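## Task

Put the cartridge marked by a wide purple band into the sealant gun. It must sit all the way forward in the cup of the front ring, with its nozzle sticking out through that ring. The plunger rod can only be drawn back while its small thumb plate, just behind the handle, is held pushed toward the front of the gun. The loaded gun must end up resting on the table itself, not leaning on anything. Declare completion when finished.

## Robot and tools

Robot: two arms, left_arm and right_arm, each with a two-finger gripper. Each base sits on a tilted plate fixed to a shared metal frame behind the arms. A plate and its half of the frame count as part of that arm for the clearance check. Calibrated base poses in the scene frame: left_arm (-0.022, +0.197, +0.244) m, quat_wxyz (+0.995, -0.083, +0.063, +0.006); right_arm (+0.023, -0.246, +0.244) m, quat_wxyz (+0.994, +0.081, +0.065, +0.021).

Frame: all positions, quaternions and targets use the scene frame. Origin is at table height halfway between the nominal bases; +z points up, +x reaches out over the table, and left_arm is on the +y side (arm names do not match image sides). Gripper axes: fingers point along the gripper's +z and separate along its y. end_effector_position is the spot between the pads, roughly 1 cm short of the fingertips. Reported poses may be off by a few centimetres, more at long reach.

Row layout (used by every moving tool): a flat list of 16 numbers, left_arm first then right_arm, each as x, y, z in metres, then qw, qx, qy, qz (w first), then opening. These are absolute targets in the scene frame, not offsets. Opening runs from -1 (closed) to +1 (fully open, 0.094 m); both arms must always be filled in, even if one should stay put. To hold an arm still, resend the full pose from the last result taken before it stopped, plus its wanted opening. To keep an orientation steady, repeat the same quaternion rather than copying the drifting reported one.

execute_actions(actions, cameras): actions is a list of actions; each action is a list of up to 15 rows, one row per 1/30 s step; if fewer than 15 rows are given, the last row repeats. Each action lasts 0.5 s. Every target must lie within 0.6 m of that gripper's current position along each of its own axes, or the action is rejected for both arms; if the first action fails this against the latest reported state, the whole call is rejected. An empty list just reports state and images.

move(target, speed, blend, opening_speed, blocking, cameras): drives each gripper on a straight line from its Hand target to the given row, or through a list of up to 15 rows, all sharing a 10 s cap. speed is in m/s, 0.002 to 2.9 (default 0.25), one value or one per target; rotation is capped at twice that in rad/s. blend (m) rounds corners at intermediate targets. opening_speed (per second on the -1..1 scale, at least 0.2) ramps finger commands; use a low value to close gently. blocking=false returns after about 0.5 s while motion continues; a new move takes over from the running one. Moves neither avoid obstacles nor the other arm. Grippers lag and overshoot more at higher speed, especially with an arm stretched. Do not route a path near an arm's own base; go around it. Openings on the first target apply at the start; those on later targets apply on arrival after everything settles.

wait(seconds 0 to 10): lets time pass with commands held. stop(): brakes the running move. zoom_image(camera, region=[x0,y0,x1,y1] pixels, max 504x504) enlarges part of a camera's latest image. read_manual(section) gives licence text only. finished_scene(scene, 1 or 2) ends the current scene permanently; the goal must hold without the robot. Calls after it in the same reply apply to the next scene.

Cameras: cam_head_left, cam_head_right, cam_high, cam_low, cam_left_wrist, cam_right_wrist, each 896x504.

Results: each gripper's end_effector_position and end_effector_quat_wxyz; a Hand target line (where the arm is actually being sent, possibly short of your command, so send the remainder next); Tool commands; grip_measured on the opening scale (reads up to about 2.7 mm wide when empty; under a firm grip on a hard part, up to about 3 mm narrower than the part); grip_effort_nm, the finger motor's effort (negative closes), which also reads high when fingers merely push a stop; joint positions, velocities ("within noise" means still) and torques, which include the arm's weight and have offsets, with joints 1 to 3 wrapping at ±28 N m. A move adds a "move:" line: done (within 10 mm and 2 degrees), off_target, moving, held or fault, and limits such as paced or held. Neither done nor off_target tells you about contact; friction and weight alone can leave an arm a centimetre or more off.

Control notes: each step the commanded orientation is limited to 40 degrees from the measured one. Very small commanded moves may not start. Faster approaches and targets set further beyond the contact point press harder. Fingers squeeze at roughly 50 to 64 N per pad once commanded about 0.05 below the touch reading; to release, command well above grip_measured. Thinking lets scene time run on.

Avoid: dropping parts or releasing them while moving, slamming or hard pushes, anything falling off or being left off the table, and arm-to-arm contact (including a gripper closing on the other arm's fingers), which can fail the scene. Loose objects may occasionally get nudged. Motor heat rises from holding loads, stretched poses or pushing into unreachable targets; MOTOR HOT appears at 75 °C, at 90 °C the arm folds and idles for the rest of the scene, and at 100 °C it goes limp.

Each tool is called after "Call:" as name(argument=value, ...), one argument or row to a line, values as JSON.

## Session

Call:
execute_actions(
  actions=[],
)

Scene clock: 0.00 s.
left_arm: end_effector_position=(+0.2194, +0.2243, +0.3562) grip_measured=+1.000 grip_effort_nm=n/a end_effector_quat_wxyz=(+0.294, -0.383, +0.852, +0.202) | right_arm: end_effector_position=(+0.1937, -0.4206, +0.1543) grip_measured=+1.000 grip_effort_nm=n/a end_effector_quat_wxyz=(+0.135, -0.412, +0.901, +0.013)
Joint positions: left_arm=[-0.677 1.308 0.854 -1.254 -0.93 -1.587 0.094] | right_arm=[-1.052 1.603 0.542 -0.294 -0.3 -1.864 0.094]
Joint velocities: within noise
Joint torques (N m): no reading
Heat: left arm: 30 °C; right arm: 35 °C.
Hand target: left_arm +0.2225, +0.2245, +0.3616; +0.303, -0.384, +0.849, +0.198 | right_arm +0.1962, -0.4214, +0.1567; +0.140, -0.412, +0.900, +0.011
Tool commands: left_gripper/opening=+1.0 right_gripper/opening=+1.0

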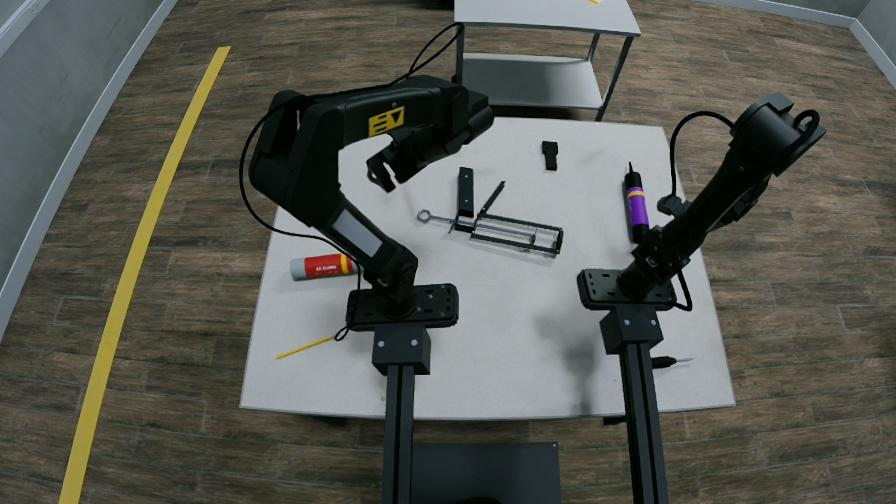

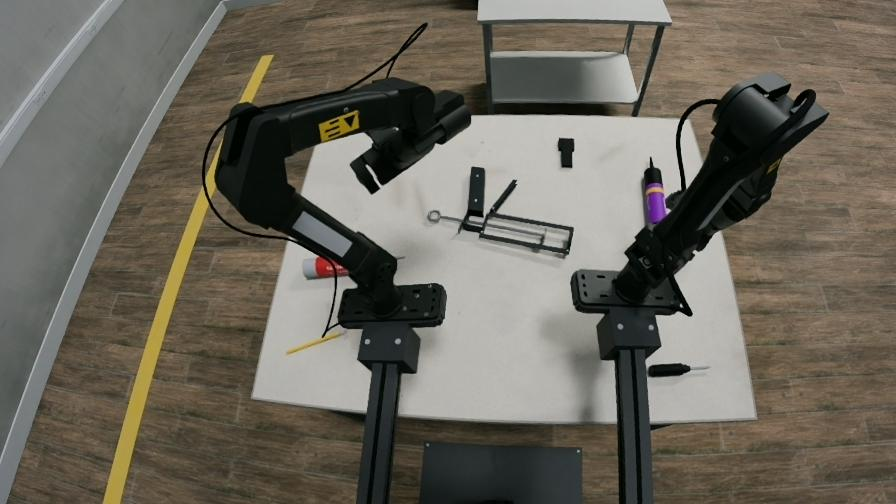

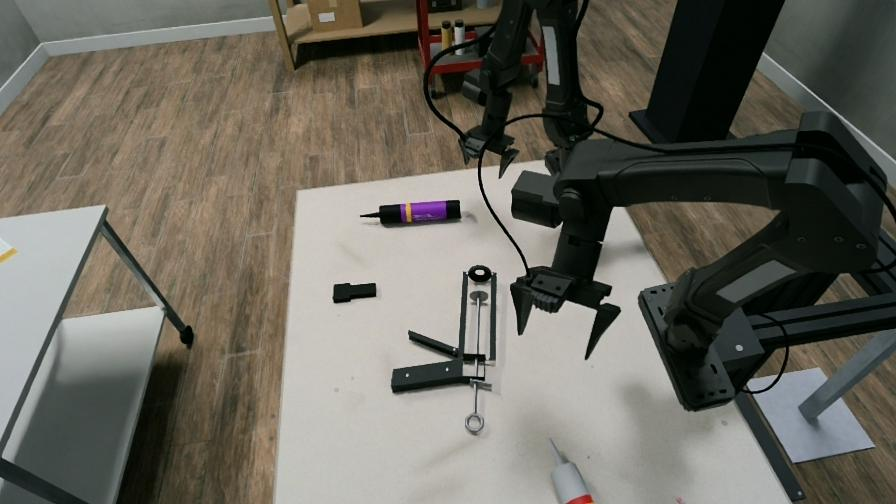

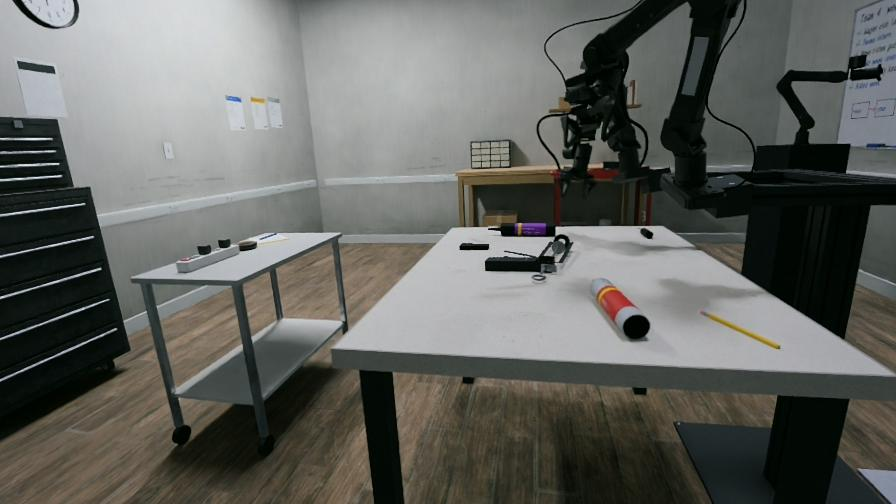

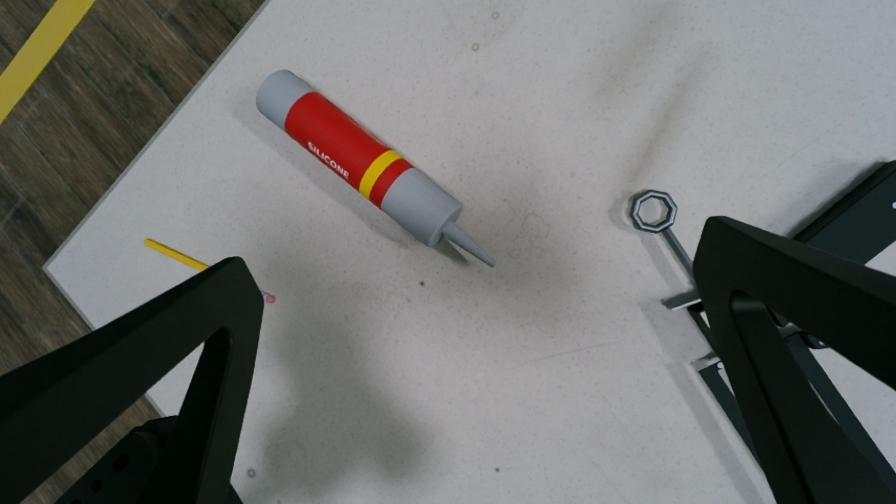

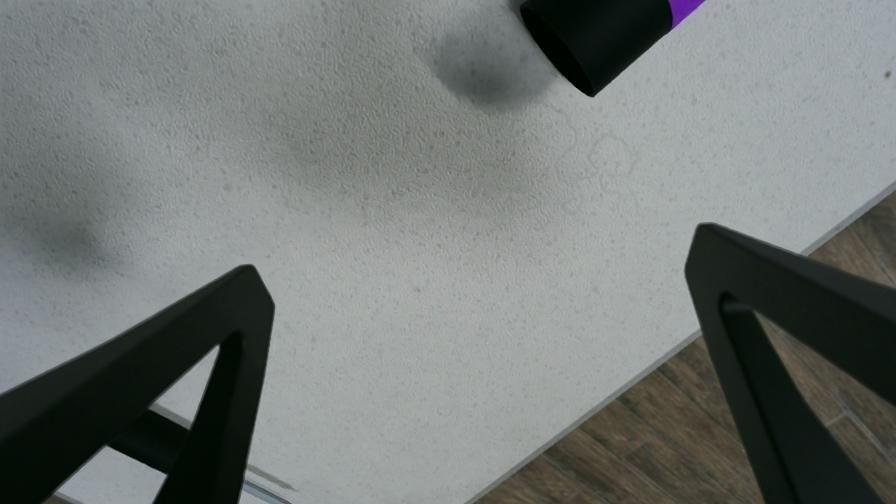

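Call:
zoom_image(
  camera="cam_high",
  region=[320, 180, 540, 450],
)

Call:
zoom_image(
  camera="cam_head_right",
  region=[400, 130, 720, 280],
)

Call:
zoom_image(
  camera="cam_head_left",
  region=[400, 130, 700, 280],
)

Call:
zoom_image(
  camera="cam_low",
  region=[440, 200, 660, 320],
)

Scaled by 1.867 from the camera's 896x504 image, which has a finer 1280x720 frame.

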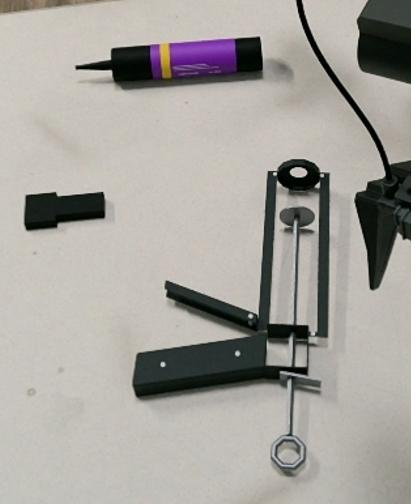

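Scaled by 1.575 from the camera's 896x504 image, which has a finer 1280x720 frame.

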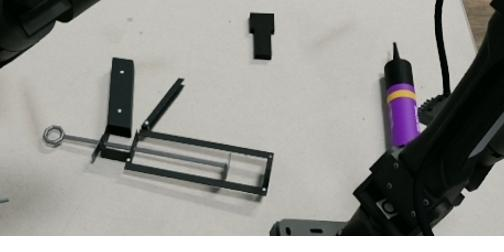

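Scaled by 1.680 from the camera's 896x504 image, which has a finer 1280x720 frame.

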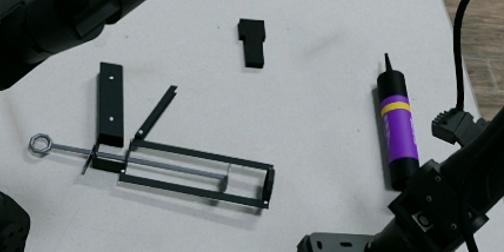

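Scaled by 2.291 from the camera's 896x504 image, which has a finer 1280x720 frame.

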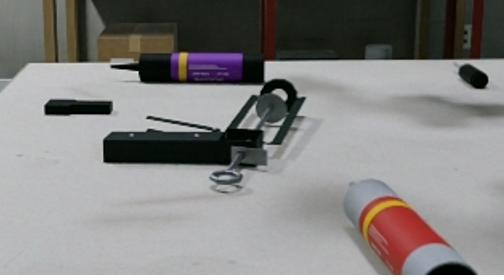

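Call:
move(
  target=[0.30, 0.06, 0.33, -0.2418, 0.6645, -0.6645, -0.2418, 1, 0.1962, -0.4214, 0.1567, 0.140, -0.412, 0.900, 0.011, 1],
)

Scene clock: 35.57 s.
left_arm: end_effector_position=(+0.3007, +0.0653, +0.3295) grip_measured=+1.000 grip_effort_nm=0.002 end_effector_quat_wxyz=(+0.164, -0.565, +0.794, +0.151) | right_arm: end_effector_position=(+0.1936, -0.4206, +0.1543) grip_measured=+1.000 grip_effort_nm=0.022 end_effector_quat_wxyz=(+0.134, -0.412, +0.901, +0.013)
Joint positions: left_arm=[-0.747 2.051 1.651 -1.456 -0.586 -2.081 0.094] | right_arm=[-1.052 1.603 0.542 -0.294 -0.299 -1.864 0.094]
Joint velocities: within noise
Joint torques (N m): left_arm=[-3.44 -6.34 8.34 -0.36 -0.19 -0.11] | right_arm=[-0.13 -6.06 3.97 0.21 -0.21 0.01]
Heat: left arm: 31 °C; right arm: 36 °C.
Hand target: left_arm +0.3003, +0.0603, +0.3299; +0.167, -0.562, +0.795, +0.156 | right_arm +0.1961, -0.4213, +0.1567; +0.140, -0.412, +0.900, +0.011
Off the commanded pose: left_arm 0.005 m, 23 deg | right_arm 0.004 m, 1 deg.
joint sent to its limit (left arm) — joint 6 (wrist roll), lower limit. The joint targets are off in orientation, not in position.
move: off_target (left_arm)

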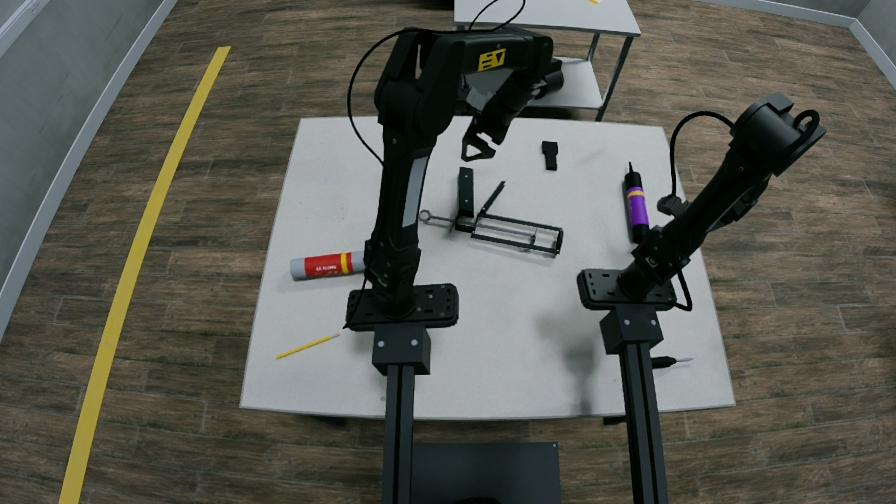

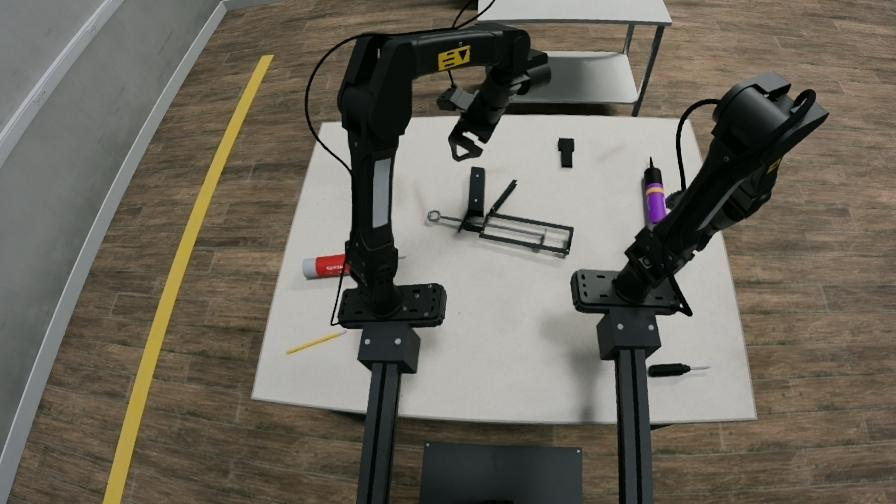

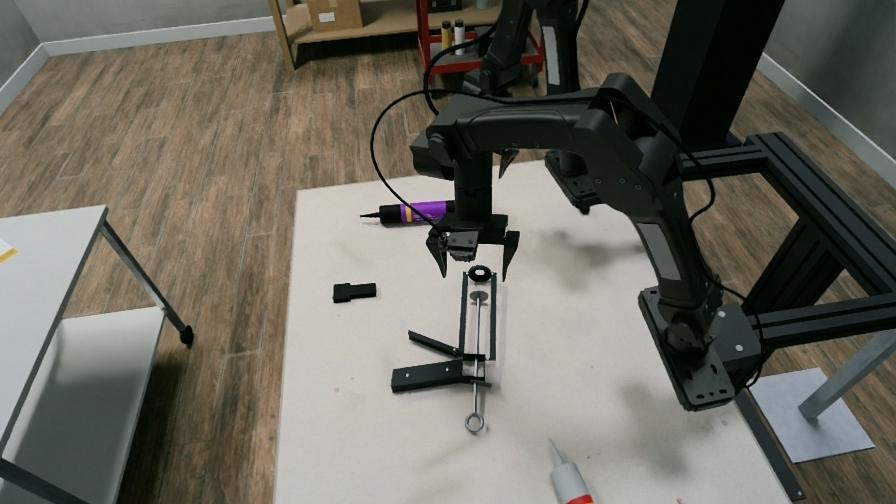

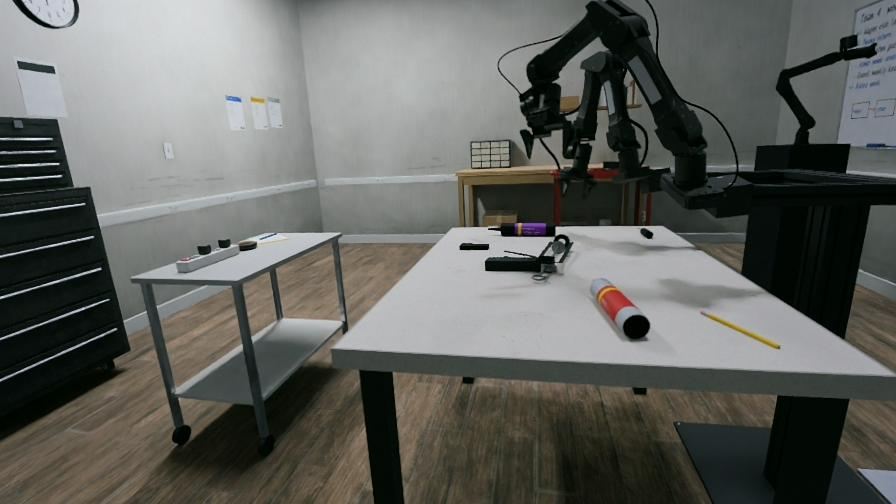

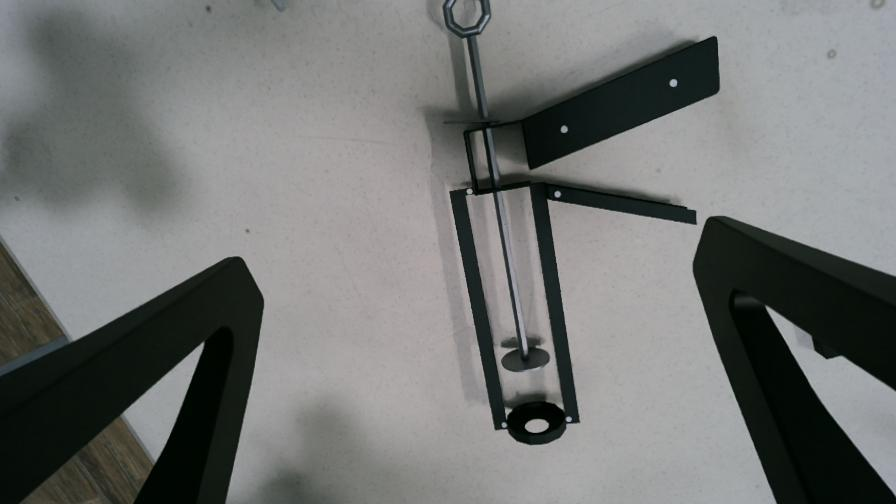

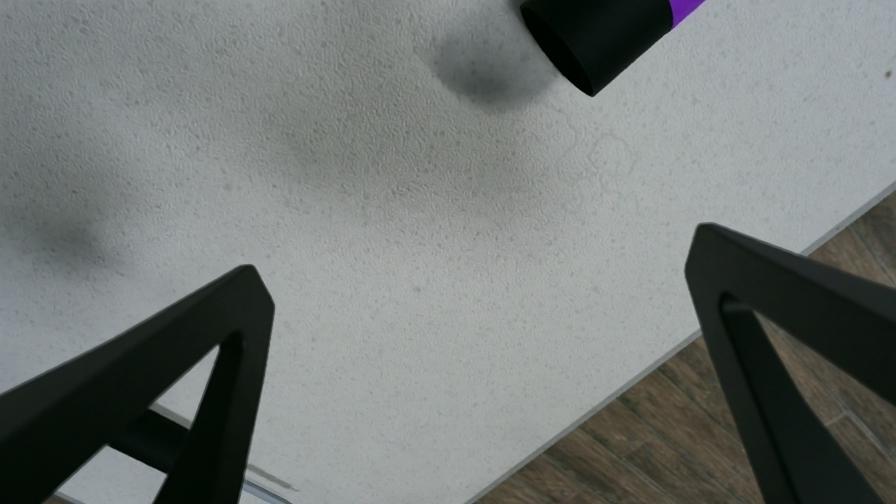

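Call:
zoom_image(
  camera="cam_left_wrist",
  region=[400, 0, 740, 240],
)

Call:
zoom_image(
  camera="cam_left_wrist",
  region=[400, 160, 640, 460],
)

Scaled by 1.482 from the camera's 896x504 image, which has a finer 1280x720 frame.

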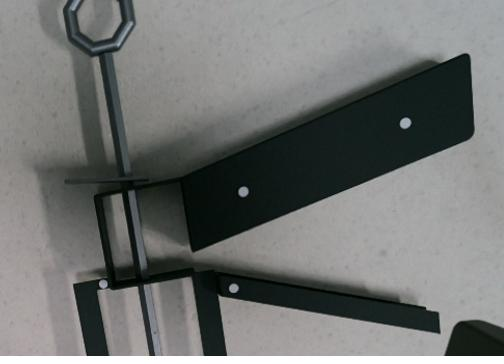

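Scaled by 1.680 from the camera's 896x504 image, which has a finer 1280x720 frame.

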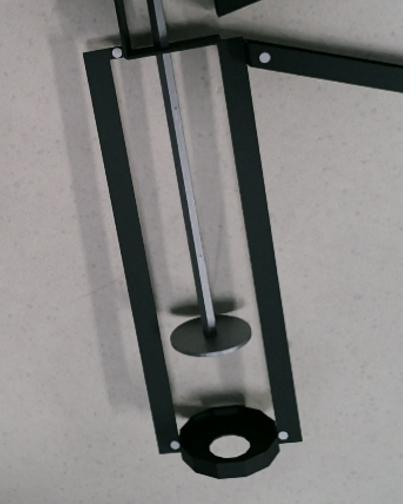

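Call:
move(
  target=[0.30, 0.17, 0.15, 0, 0.643, -0.766, 0, 1, 0.1962, -0.4214, 0.1567, 0.140, -0.412, 0.900, 0.011, 1],
  cameras=["cam_left_wrist","cam_high"],
)

Call:
zoom_image(
  camera="cam_left_wrist",
  region=[200, 0, 700, 504],
)

Scene clock: 61.00 s.
left_arm: end_effector_position=(+0.3022, +0.1712, +0.1547) grip_measured=+1.000 grip_effort_nm=-0.002 end_effector_quat_wxyz=(+0.003, -0.648, +0.762, -0.001) | right_arm: end_effector_position=(+0.1936, -0.4206, +0.1543) grip_measured=+1.000 grip_effort_nm=0.027 end_effector_quat_wxyz=(+0.134, -0.412, +0.901, +0.013)
Joint positions: left_arm=[-0.154 1.956 0.977 -0.485 -0.185 -1.542 0.094] | right_arm=[-1.052 1.603 0.542 -0.294 -0.299 -1.864 0.094]
Joint velocities: within noise
Joint torques (N m): left_arm=[-1.76 -6.2 3.66 0.4 0.01 0.13] | right_arm=[-0.21 -6.09 4.05 0.21 -0.22 0.03]
Heat: left arm: 31 °C; right arm: 36 °C.
Hand target: left_arm +0.2999, +0.1699, +0.1501; +0.000, -0.643, +0.766, +0.000 | right_arm +0.1961, -0.4213, +0.1567; +0.140, -0.412, +0.900, +0.011
Off the commanded pose: left_arm 0.005 m, 1 deg | right_arm 0.004 m, 1 deg.
move: done
Images, in order (width x height): cam_high 896x504, cam_left_wrist 896x504.

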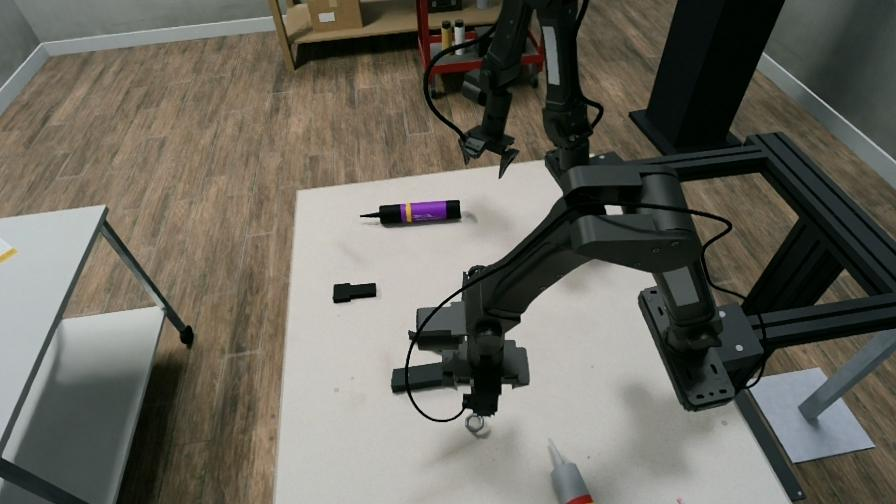

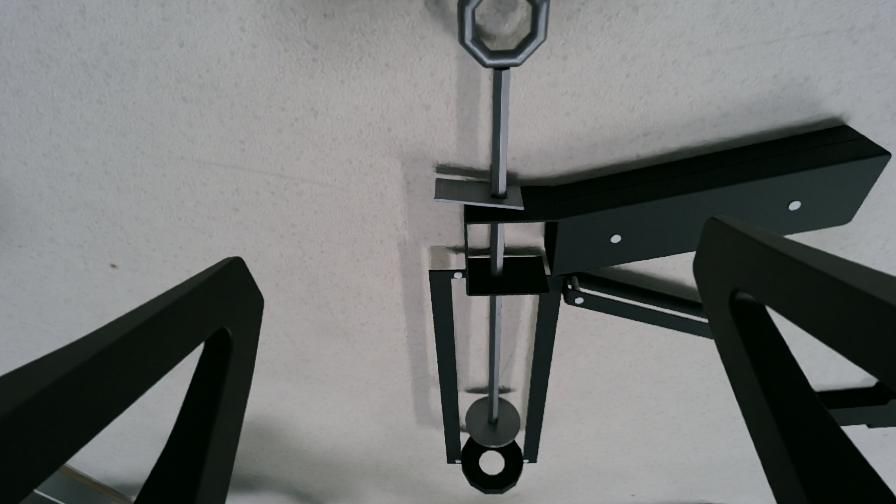

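Scaled by 1.000.

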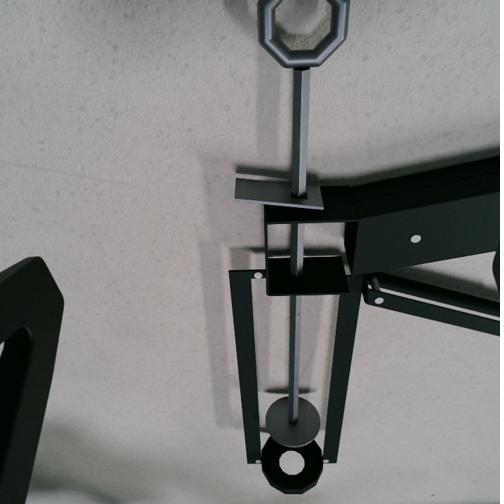

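Call:
move(
  target=[0.22, 0.36, 0.20, 0, 0.7986, -0.6018, 0, 1, 0.303, 0.074, 0.15, 0, 0.1219, 0.9925, 0, 1],
)

Call:
zoom_image(
  camera="cam_right_wrist",
  region=[200, 0, 700, 504],
)

Scene clock: 110.50 s.
left_arm: end_effector_position=(+0.2114, +0.3523, +0.1860) grip_measured=+1.000 grip_effort_nm=0.002 end_effector_quat_wxyz=(+0.020, +0.799, -0.601, -0.009) | right_arm: end_effector_position=(+0.3060, +0.0691, +0.1507) grip_measured=+1.000 grip_effort_nm=0.022 end_effector_quat_wxyz=(+0.004, +0.123, +0.992, +0.002)
Joint positions: left_arm=[0.531 1.64 0.819 -0.599 -0.079 -1.306 0.094] | right_arm=[0.833 2.441 1.579 -0.737 0.208 1.124 0.094]
Joint velocities: within noise
Joint torques (N m): left_arm=[-0.12 -8.87 6.68 0.04 0.03 0.13] | right_arm=[3.62 -10.28 7.51 0.08 0 0.11]
Heat: left arm: 32 °C; right arm: 36 °C.
Hand target: left_arm +0.2199, +0.3599, +0.1996; +0.000, +0.799, -0.602, +0.000 | right_arm +0.3029, +0.0739, +0.1500; +0.000, +0.122, +0.993, +0.000
Off the commanded pose: left_arm 0.018 m, 2 deg | right_arm 0.006 m, 1 deg.
move: off_target (left_arm)

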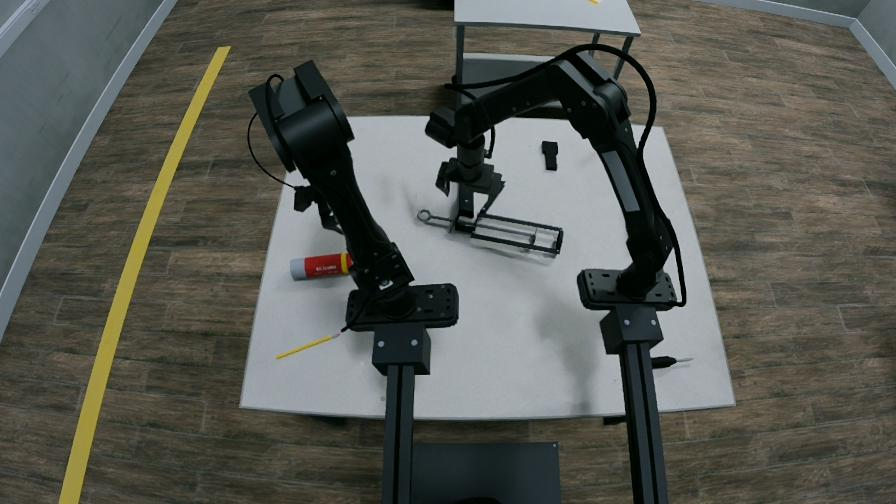

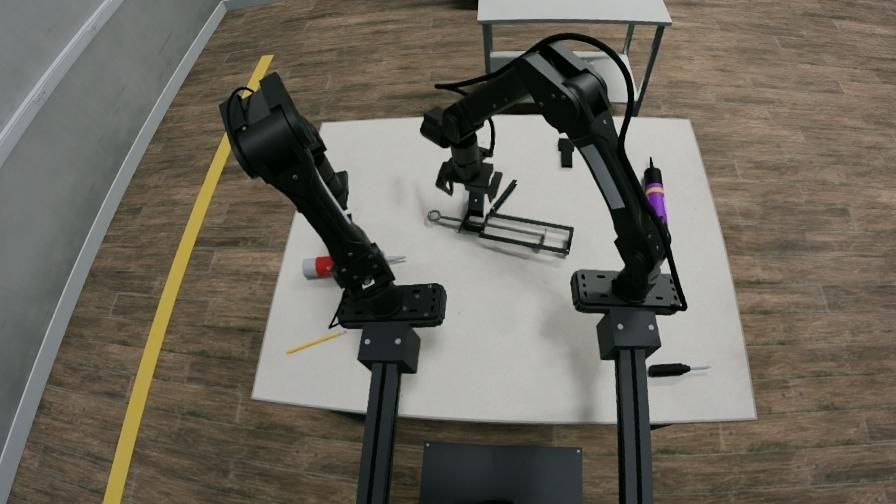

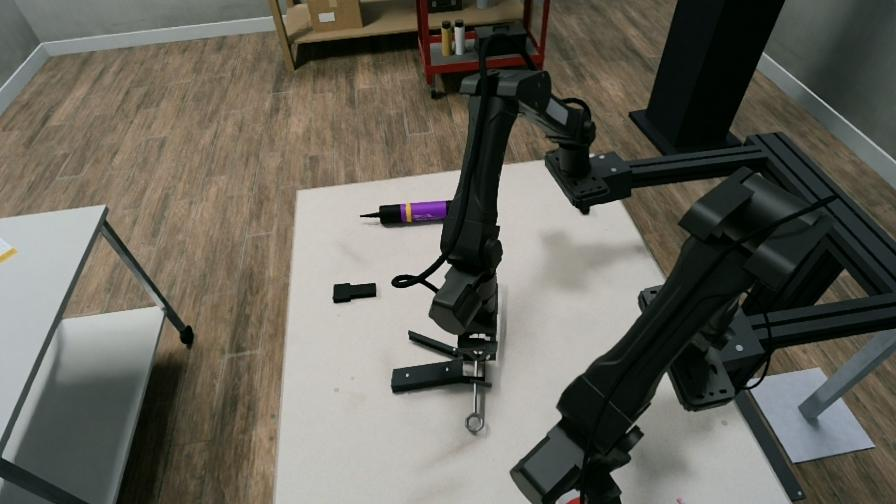

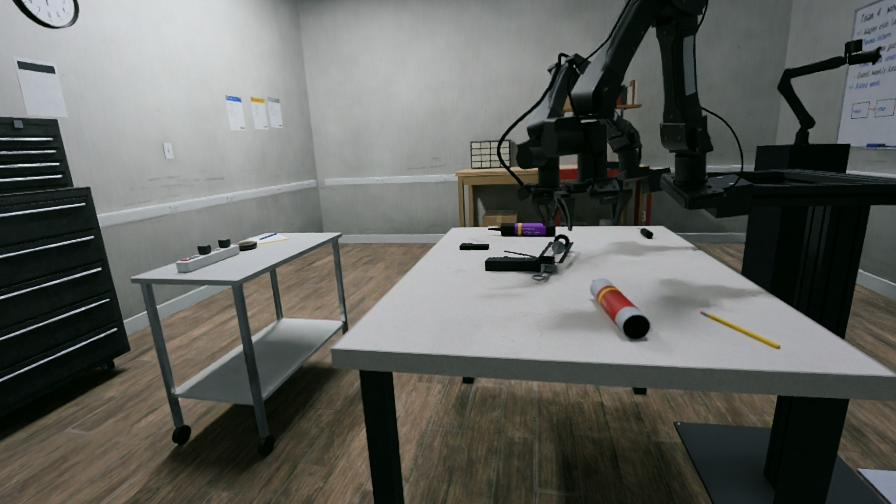

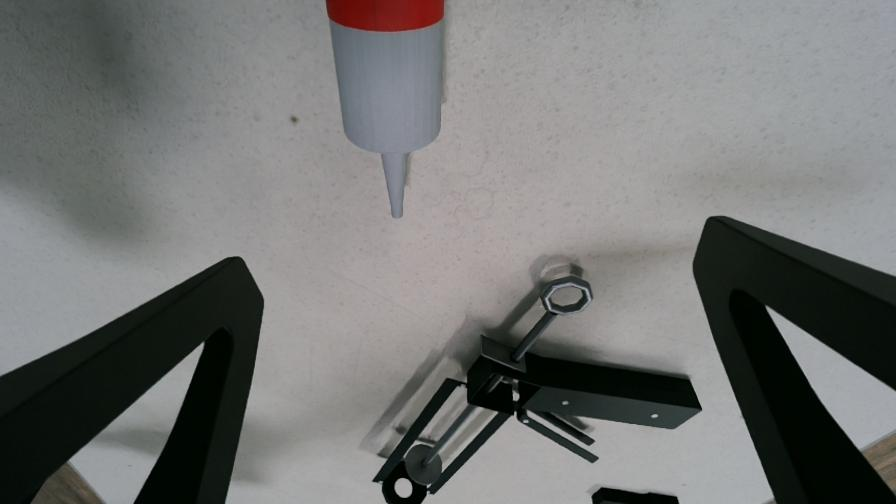

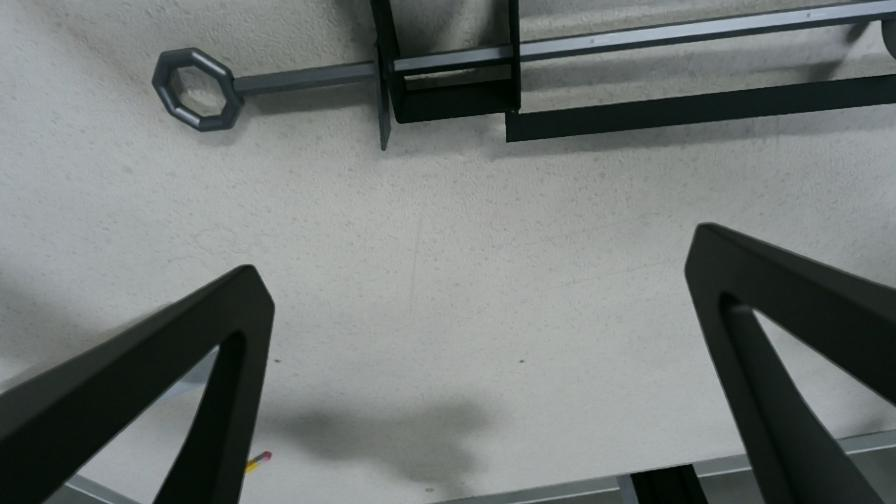

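Scaled by 1.000.

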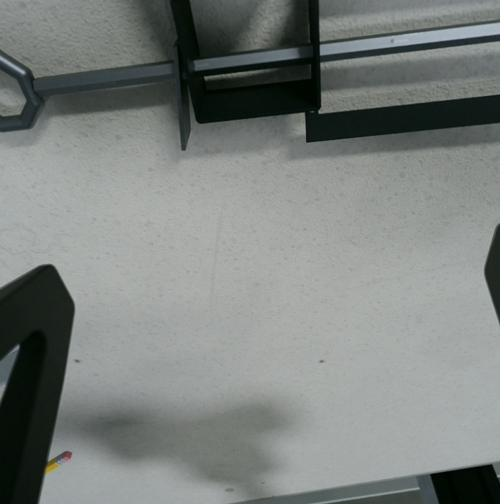

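Call:
move(
  target=[0.2199, 0.3599, 0.1996, 0, 0.7986, -0.6018, 0, 1, 0.311, 0.073, 0.065, 0, 0.1219, 0.9925, 0, 1],
  cameras=["cam_right_wrist","cam_high","cam_low","cam_left_wrist"],
)

Call:
zoom_image(
  camera="cam_low",
  region=[450, 180, 650, 320],
)

Call:
zoom_image(
  camera="cam_left_wrist",
  region=[350, 200, 750, 504],
)

Scene clock: 120.17 s.
left_arm: end_effector_position=(+0.2113, +0.3521, +0.1860) grip_measured=+1.000 grip_effort_nm=0.002 end_effector_quat_wxyz=(+0.020, +0.799, -0.601, -0.009) | right_arm: end_effector_position=(+0.3044, +0.0656, +0.0648) grip_measured=+1.000 grip_effort_nm=0.022 end_effector_quat_wxyz=(-0.007, +0.120, +0.993, -0.012)
Joint positions: left_arm=[0.531 1.64 0.819 -0.6 -0.079 -1.306 0.094] | right_arm=[0.789 2.663 1.615 -0.578 0.208 1.08 0.094]
Joint velocities: within noise
Joint torques (N m): left_arm=[-0.24 -8.66 6.65 0.06 0.01 0.13] | right_arm=[2.8 -11.58 6.28 0.34 -0.01 0]
Heat: left arm: 34 °C; right arm: 37 °C.
Hand target: left_arm +0.2198, +0.3598, +0.1993; +0.000, +0.799, -0.602, +0.000 | right_arm +0.3108, +0.0728, +0.0652; +0.000, +0.122, +0.993, +0.000
Off the commanded pose: left_arm 0.018 m, 3 deg | right_arm 0.010 m, 2 deg.
move: off_target (left_arm)
Images, in order (width x height): cam_high 896x504, cam_low 896x504, cam_left_wrist 896x504, cam_right_wrist 896x504.

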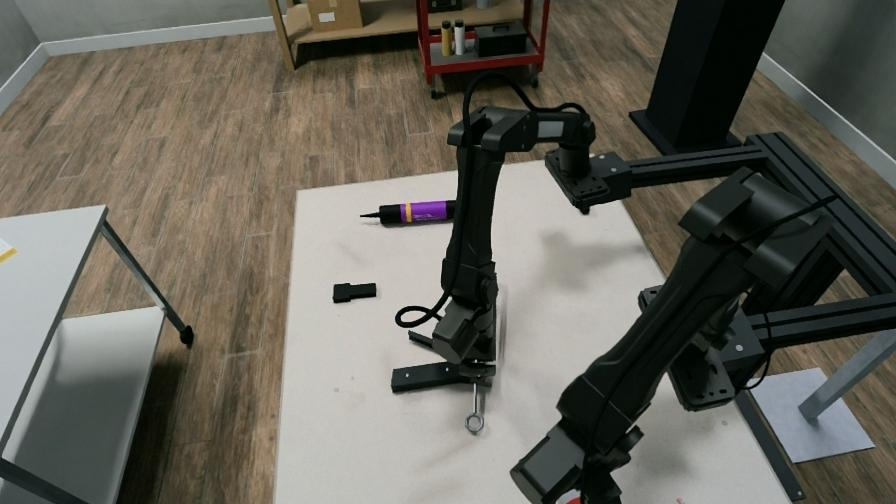

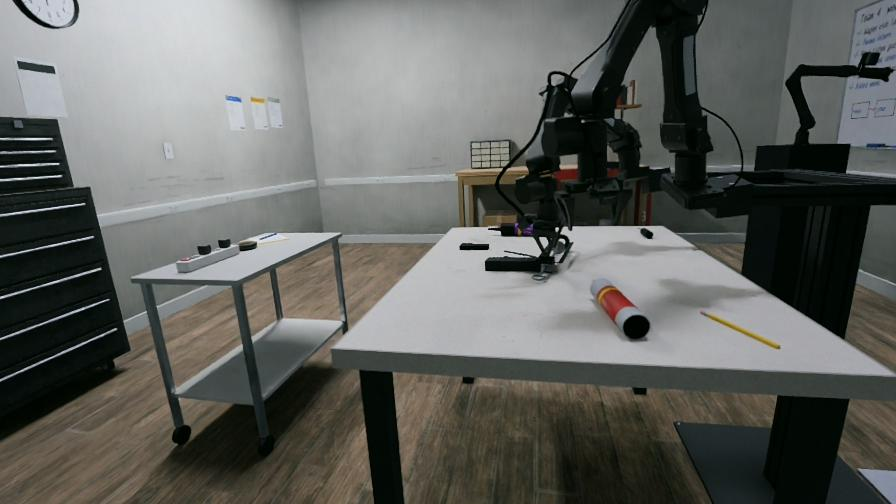

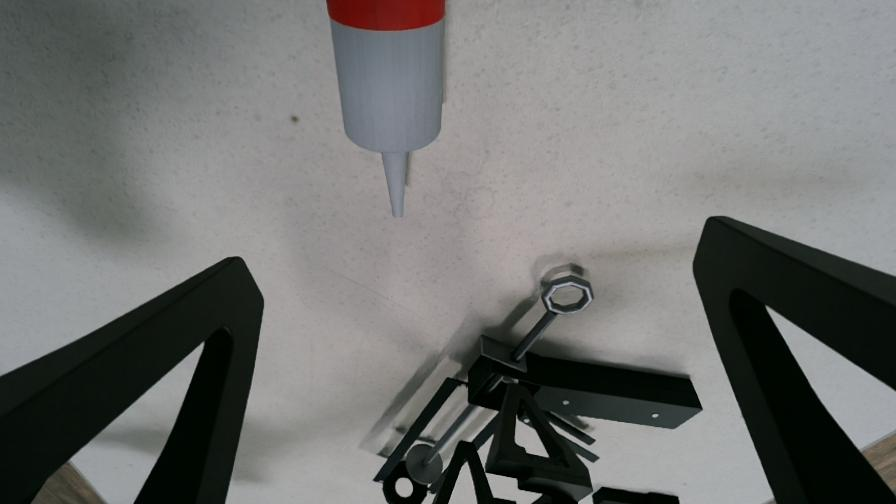

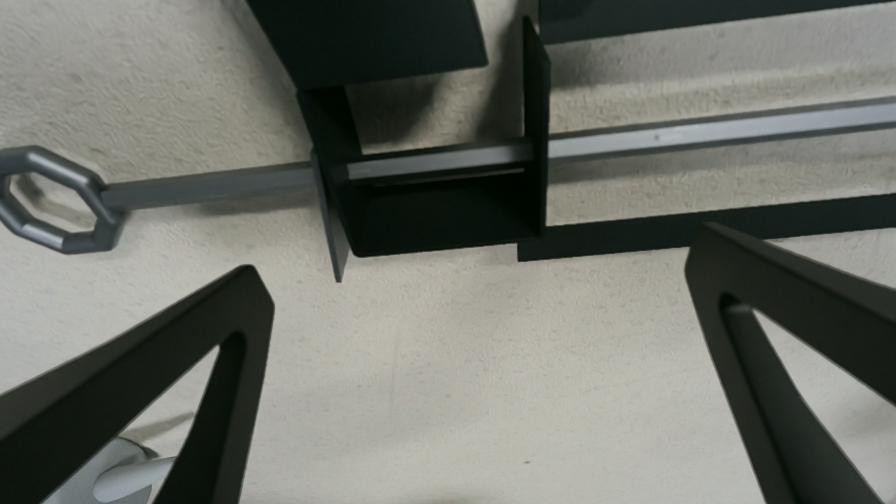

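Scaled by 2.520 from the camera's 896x504 image, which has a finer 1280x720 frame.

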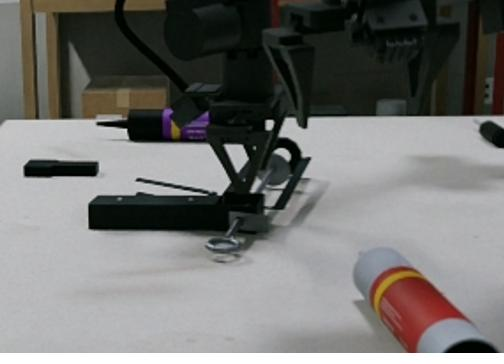

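Scaled by 1.260 from the camera's 896x504 image, which has a finer 1280x720 frame.

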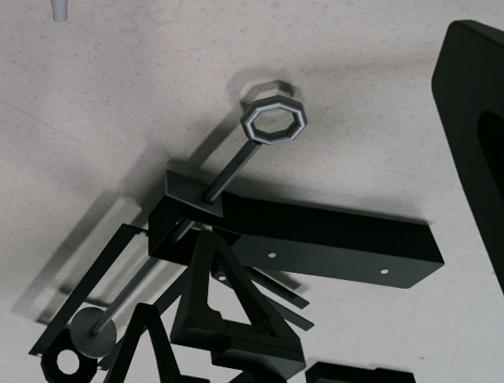

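Call:
move(
  target=[0.2199, 0.3599, 0.1996, 0, 0.7986, -0.6018, 0, 1, 0.316, 0.077, 0.045, 0, 0.1219, 0.9925, 0, 1],
  cameras=["cam_right_wrist"],
  speed=0.1,
)

Scene clock: 127.00 s.
left_arm: end_effector_position=(+0.2113, +0.3521, +0.1860) grip_measured=+1.000 grip_effort_nm=0.002 end_effector_quat_wxyz=(+0.020, +0.799, -0.601, -0.009) | right_arm: end_effector_position=(+0.3097, +0.0724, +0.0484) grip_measured=+1.000 grip_effort_nm=0.022 end_effector_quat_wxyz=(-0.005, +0.118, +0.993, -0.008)
Joint positions: left_arm=[0.531 1.64 0.819 -0.6 -0.079 -1.306 0.094] | right_arm=[0.782 2.727 1.672 -0.562 0.208 1.067 0.094]
Joint velocities: within noise
Joint torques (N m): left_arm=[-0.18 -8.66 6.6 0.07 0 0.13] | right_arm=[2.36 -11.1 6.42 0.35 0 0.02]
Heat: left arm: 35 °C; right arm: 39 °C.
Hand target: left_arm +0.2198, +0.3598, +0.1993; +0.000, +0.799, -0.602, +0.000 | right_arm +0.3159, +0.0768, +0.0451; +0.000, +0.122, +0.993, +0.000
Off the commanded pose: left_arm 0.018 m, 3 deg | right_arm 0.009 m, 1 deg.
move: off_target (left_arm)
Images, in order (width x height): cam_right_wrist 896x504.

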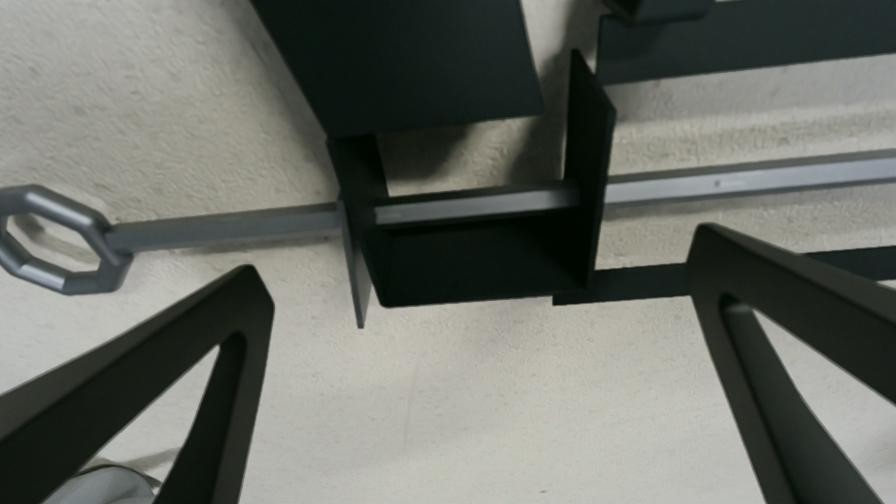

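Call:
move(
  target=[0.2199, 0.3599, 0.1996, 0, 0.7986, -0.6018, 0, 1, 0.317, 0.076, 0.031, 0, 0.1219, 0.9925, 0, 1],
  cameras=["cam_right_wrist"],
  speed=0.08,
)

Scene clock: 130.43 s.
left_arm: end_effector_position=(+0.2114, +0.3521, +0.1860) grip_measured=+1.000 grip_effort_nm=-0.002 end_effector_quat_wxyz=(+0.020, +0.799, -0.601, -0.009) | right_arm: end_effector_position=(+0.3100, +0.0708, +0.0347) grip_measured=+1.000 grip_effort_nm=0.022 end_effector_quat_wxyz=(-0.006, +0.118, +0.993, -0.009)
Joint positions: left_arm=[0.531 1.64 0.819 -0.6 -0.079 -1.306 0.094] | right_arm=[0.772 2.764 1.685 -0.538 0.208 1.058 0.094]
Joint velocities: within noise
Joint torques (N m): left_arm=[-0.16 -8.69 6.56 0.06 0.03 0.19] | right_arm=[2.41 -11.03 6.52 0.33 -0.01 0.01]
Heat: left arm: 36 °C; right arm: 39 °C.
Hand target: left_arm +0.2198, +0.3598, +0.1993; +0.000, +0.799, -0.602, +0.000 | right_arm +0.3170, +0.0758, +0.0313; +0.000, +0.122, +0.993, +0.000
Off the commanded pose: left_arm 0.018 m, 3 deg | right_arm 0.009 m, 1 deg.
move: off_target (left_arm)
Images, in order (width x height): cam_right_wrist 896x504.

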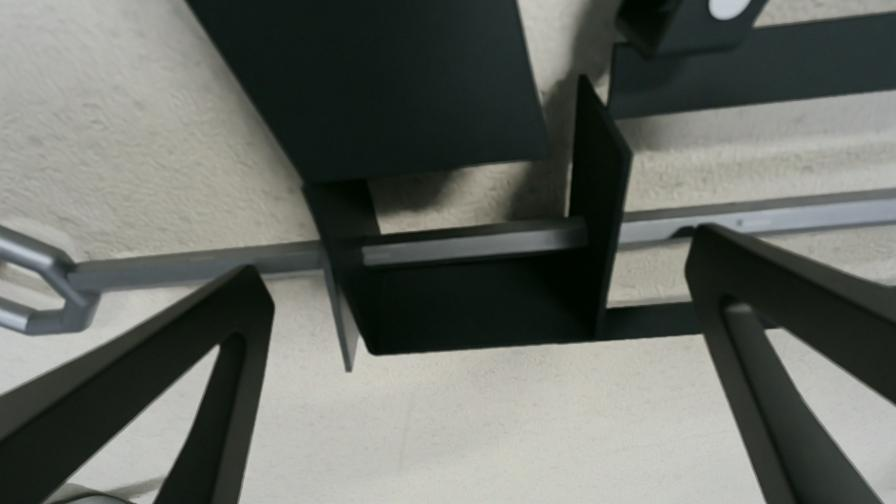

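Call:
move(
  target=[0.2199, 0.3599, 0.1996, 0, 0.7986, -0.6018, 0, 1, 0.316, 0.076, 0.0295, 0, 0.1219, 0.9925, 0, 0.35],
  cameras=["cam_right_wrist"],
  speed=0.08,
  opening_speed=0.5,
)

Scene clock: 134.70 s.
left_arm: end_effector_position=(+0.2114, +0.3521, +0.1860) grip_measured=+1.000 grip_effort_nm=0.002 end_effector_quat_wxyz=(+0.020, +0.799, -0.601, -0.009) | right_arm: end_effector_position=(+0.3110, +0.0718, +0.0346) grip_measured=+0.353 grip_effort_nm=-0.120 end_effector_quat_wxyz=(-0.004, +0.118, +0.993, -0.007)
Joint positions: left_arm=[0.531 1.64 0.819 -0.6 -0.079 -1.306 0.094] | right_arm=[0.772 2.764 1.685 -0.532 0.208 1.057 0.064]
Joint velocities: within noise
Joint torques (N m): left_arm=[-0.17 -8.72 6.6 0.04 0 0.14] | right_arm=[2.43 -10.77 6.32 0.37 0.01 0.01]
Heat: left arm: 36 °C; right arm: 40 °C.
Hand target: left_arm +0.2198, +0.3598, +0.1993; +0.000, +0.799, -0.602, +0.000 | right_arm +0.3160, +0.0758, +0.0298; +0.000, +0.122, +0.993, +0.000
Off the commanded pose: left_arm 0.018 m, 3 deg | right_arm 0.008 m, 1 deg.
move: off_target (left_arm)
Images, in order (width x height): cam_right_wrist 896x504.

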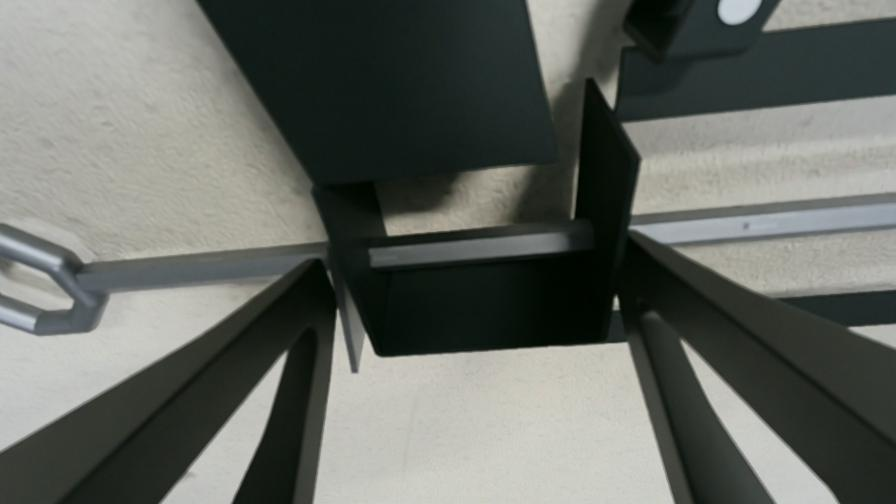

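Call:
move(
  target=[0.2199, 0.3599, 0.1996, 0, 0.7986, -0.6018, 0, 1, 0.316, 0.076, 0.0295, 0, 0.1219, 0.9925, 0, 0.15],
  cameras=["cam_right_wrist"],
  opening_speed=0.3,
)

Scene clock: 138.17 s.
left_arm: end_effector_position=(+0.2114, +0.3521, +0.1860) grip_measured=+1.000 grip_effort_nm=-0.002 end_effector_quat_wxyz=(+0.020, +0.799, -0.601, -0.009) | right_arm: end_effector_position=(+0.3111, +0.0722, +0.0346) grip_measured=+0.158 grip_effort_nm=-0.965 end_effector_quat_wxyz=(-0.004, +0.118, +0.993, -0.006)
Joint positions: left_arm=[0.531 1.64 0.819 -0.6 -0.079 -1.306 0.094] | right_arm=[0.772 2.764 1.685 -0.531 0.207 1.057 0.054]
Joint velocities: within noise
Joint torques (N m): left_arm=[0.01 -8.7 6.54 0.06 0.01 0.17] | right_arm=[2.39 -10.84 6.27 0.36 0.01 0.01]
Heat: left arm: 37 °C; right arm: 41 °C.
Hand target: left_arm +0.2198, +0.3598, +0.1993; +0.000, +0.799, -0.602, +0.000 | right_arm +0.3160, +0.0759, +0.0297; +0.000, +0.122, +0.993, +0.000
Off the commanded pose: left_arm 0.018 m, 3 deg | right_arm 0.008 m, 1 deg.
move: off_target (left_arm)
Images, in order (width x height): cam_right_wrist 896x504.

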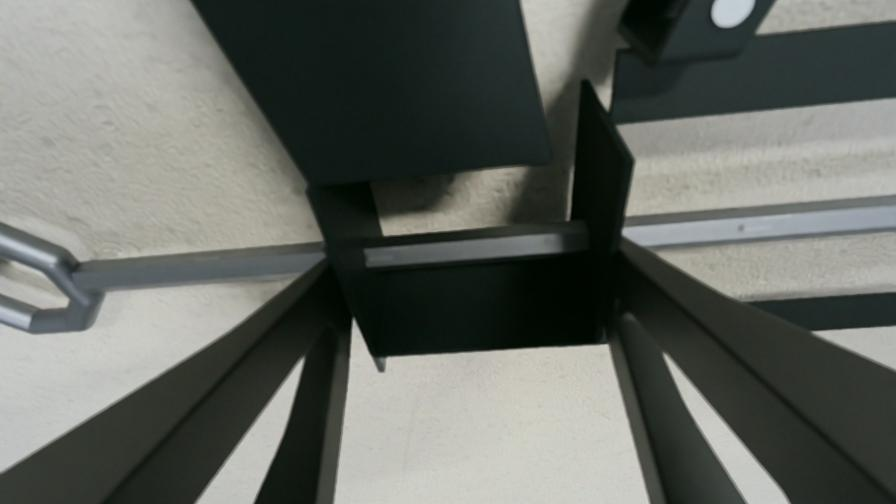

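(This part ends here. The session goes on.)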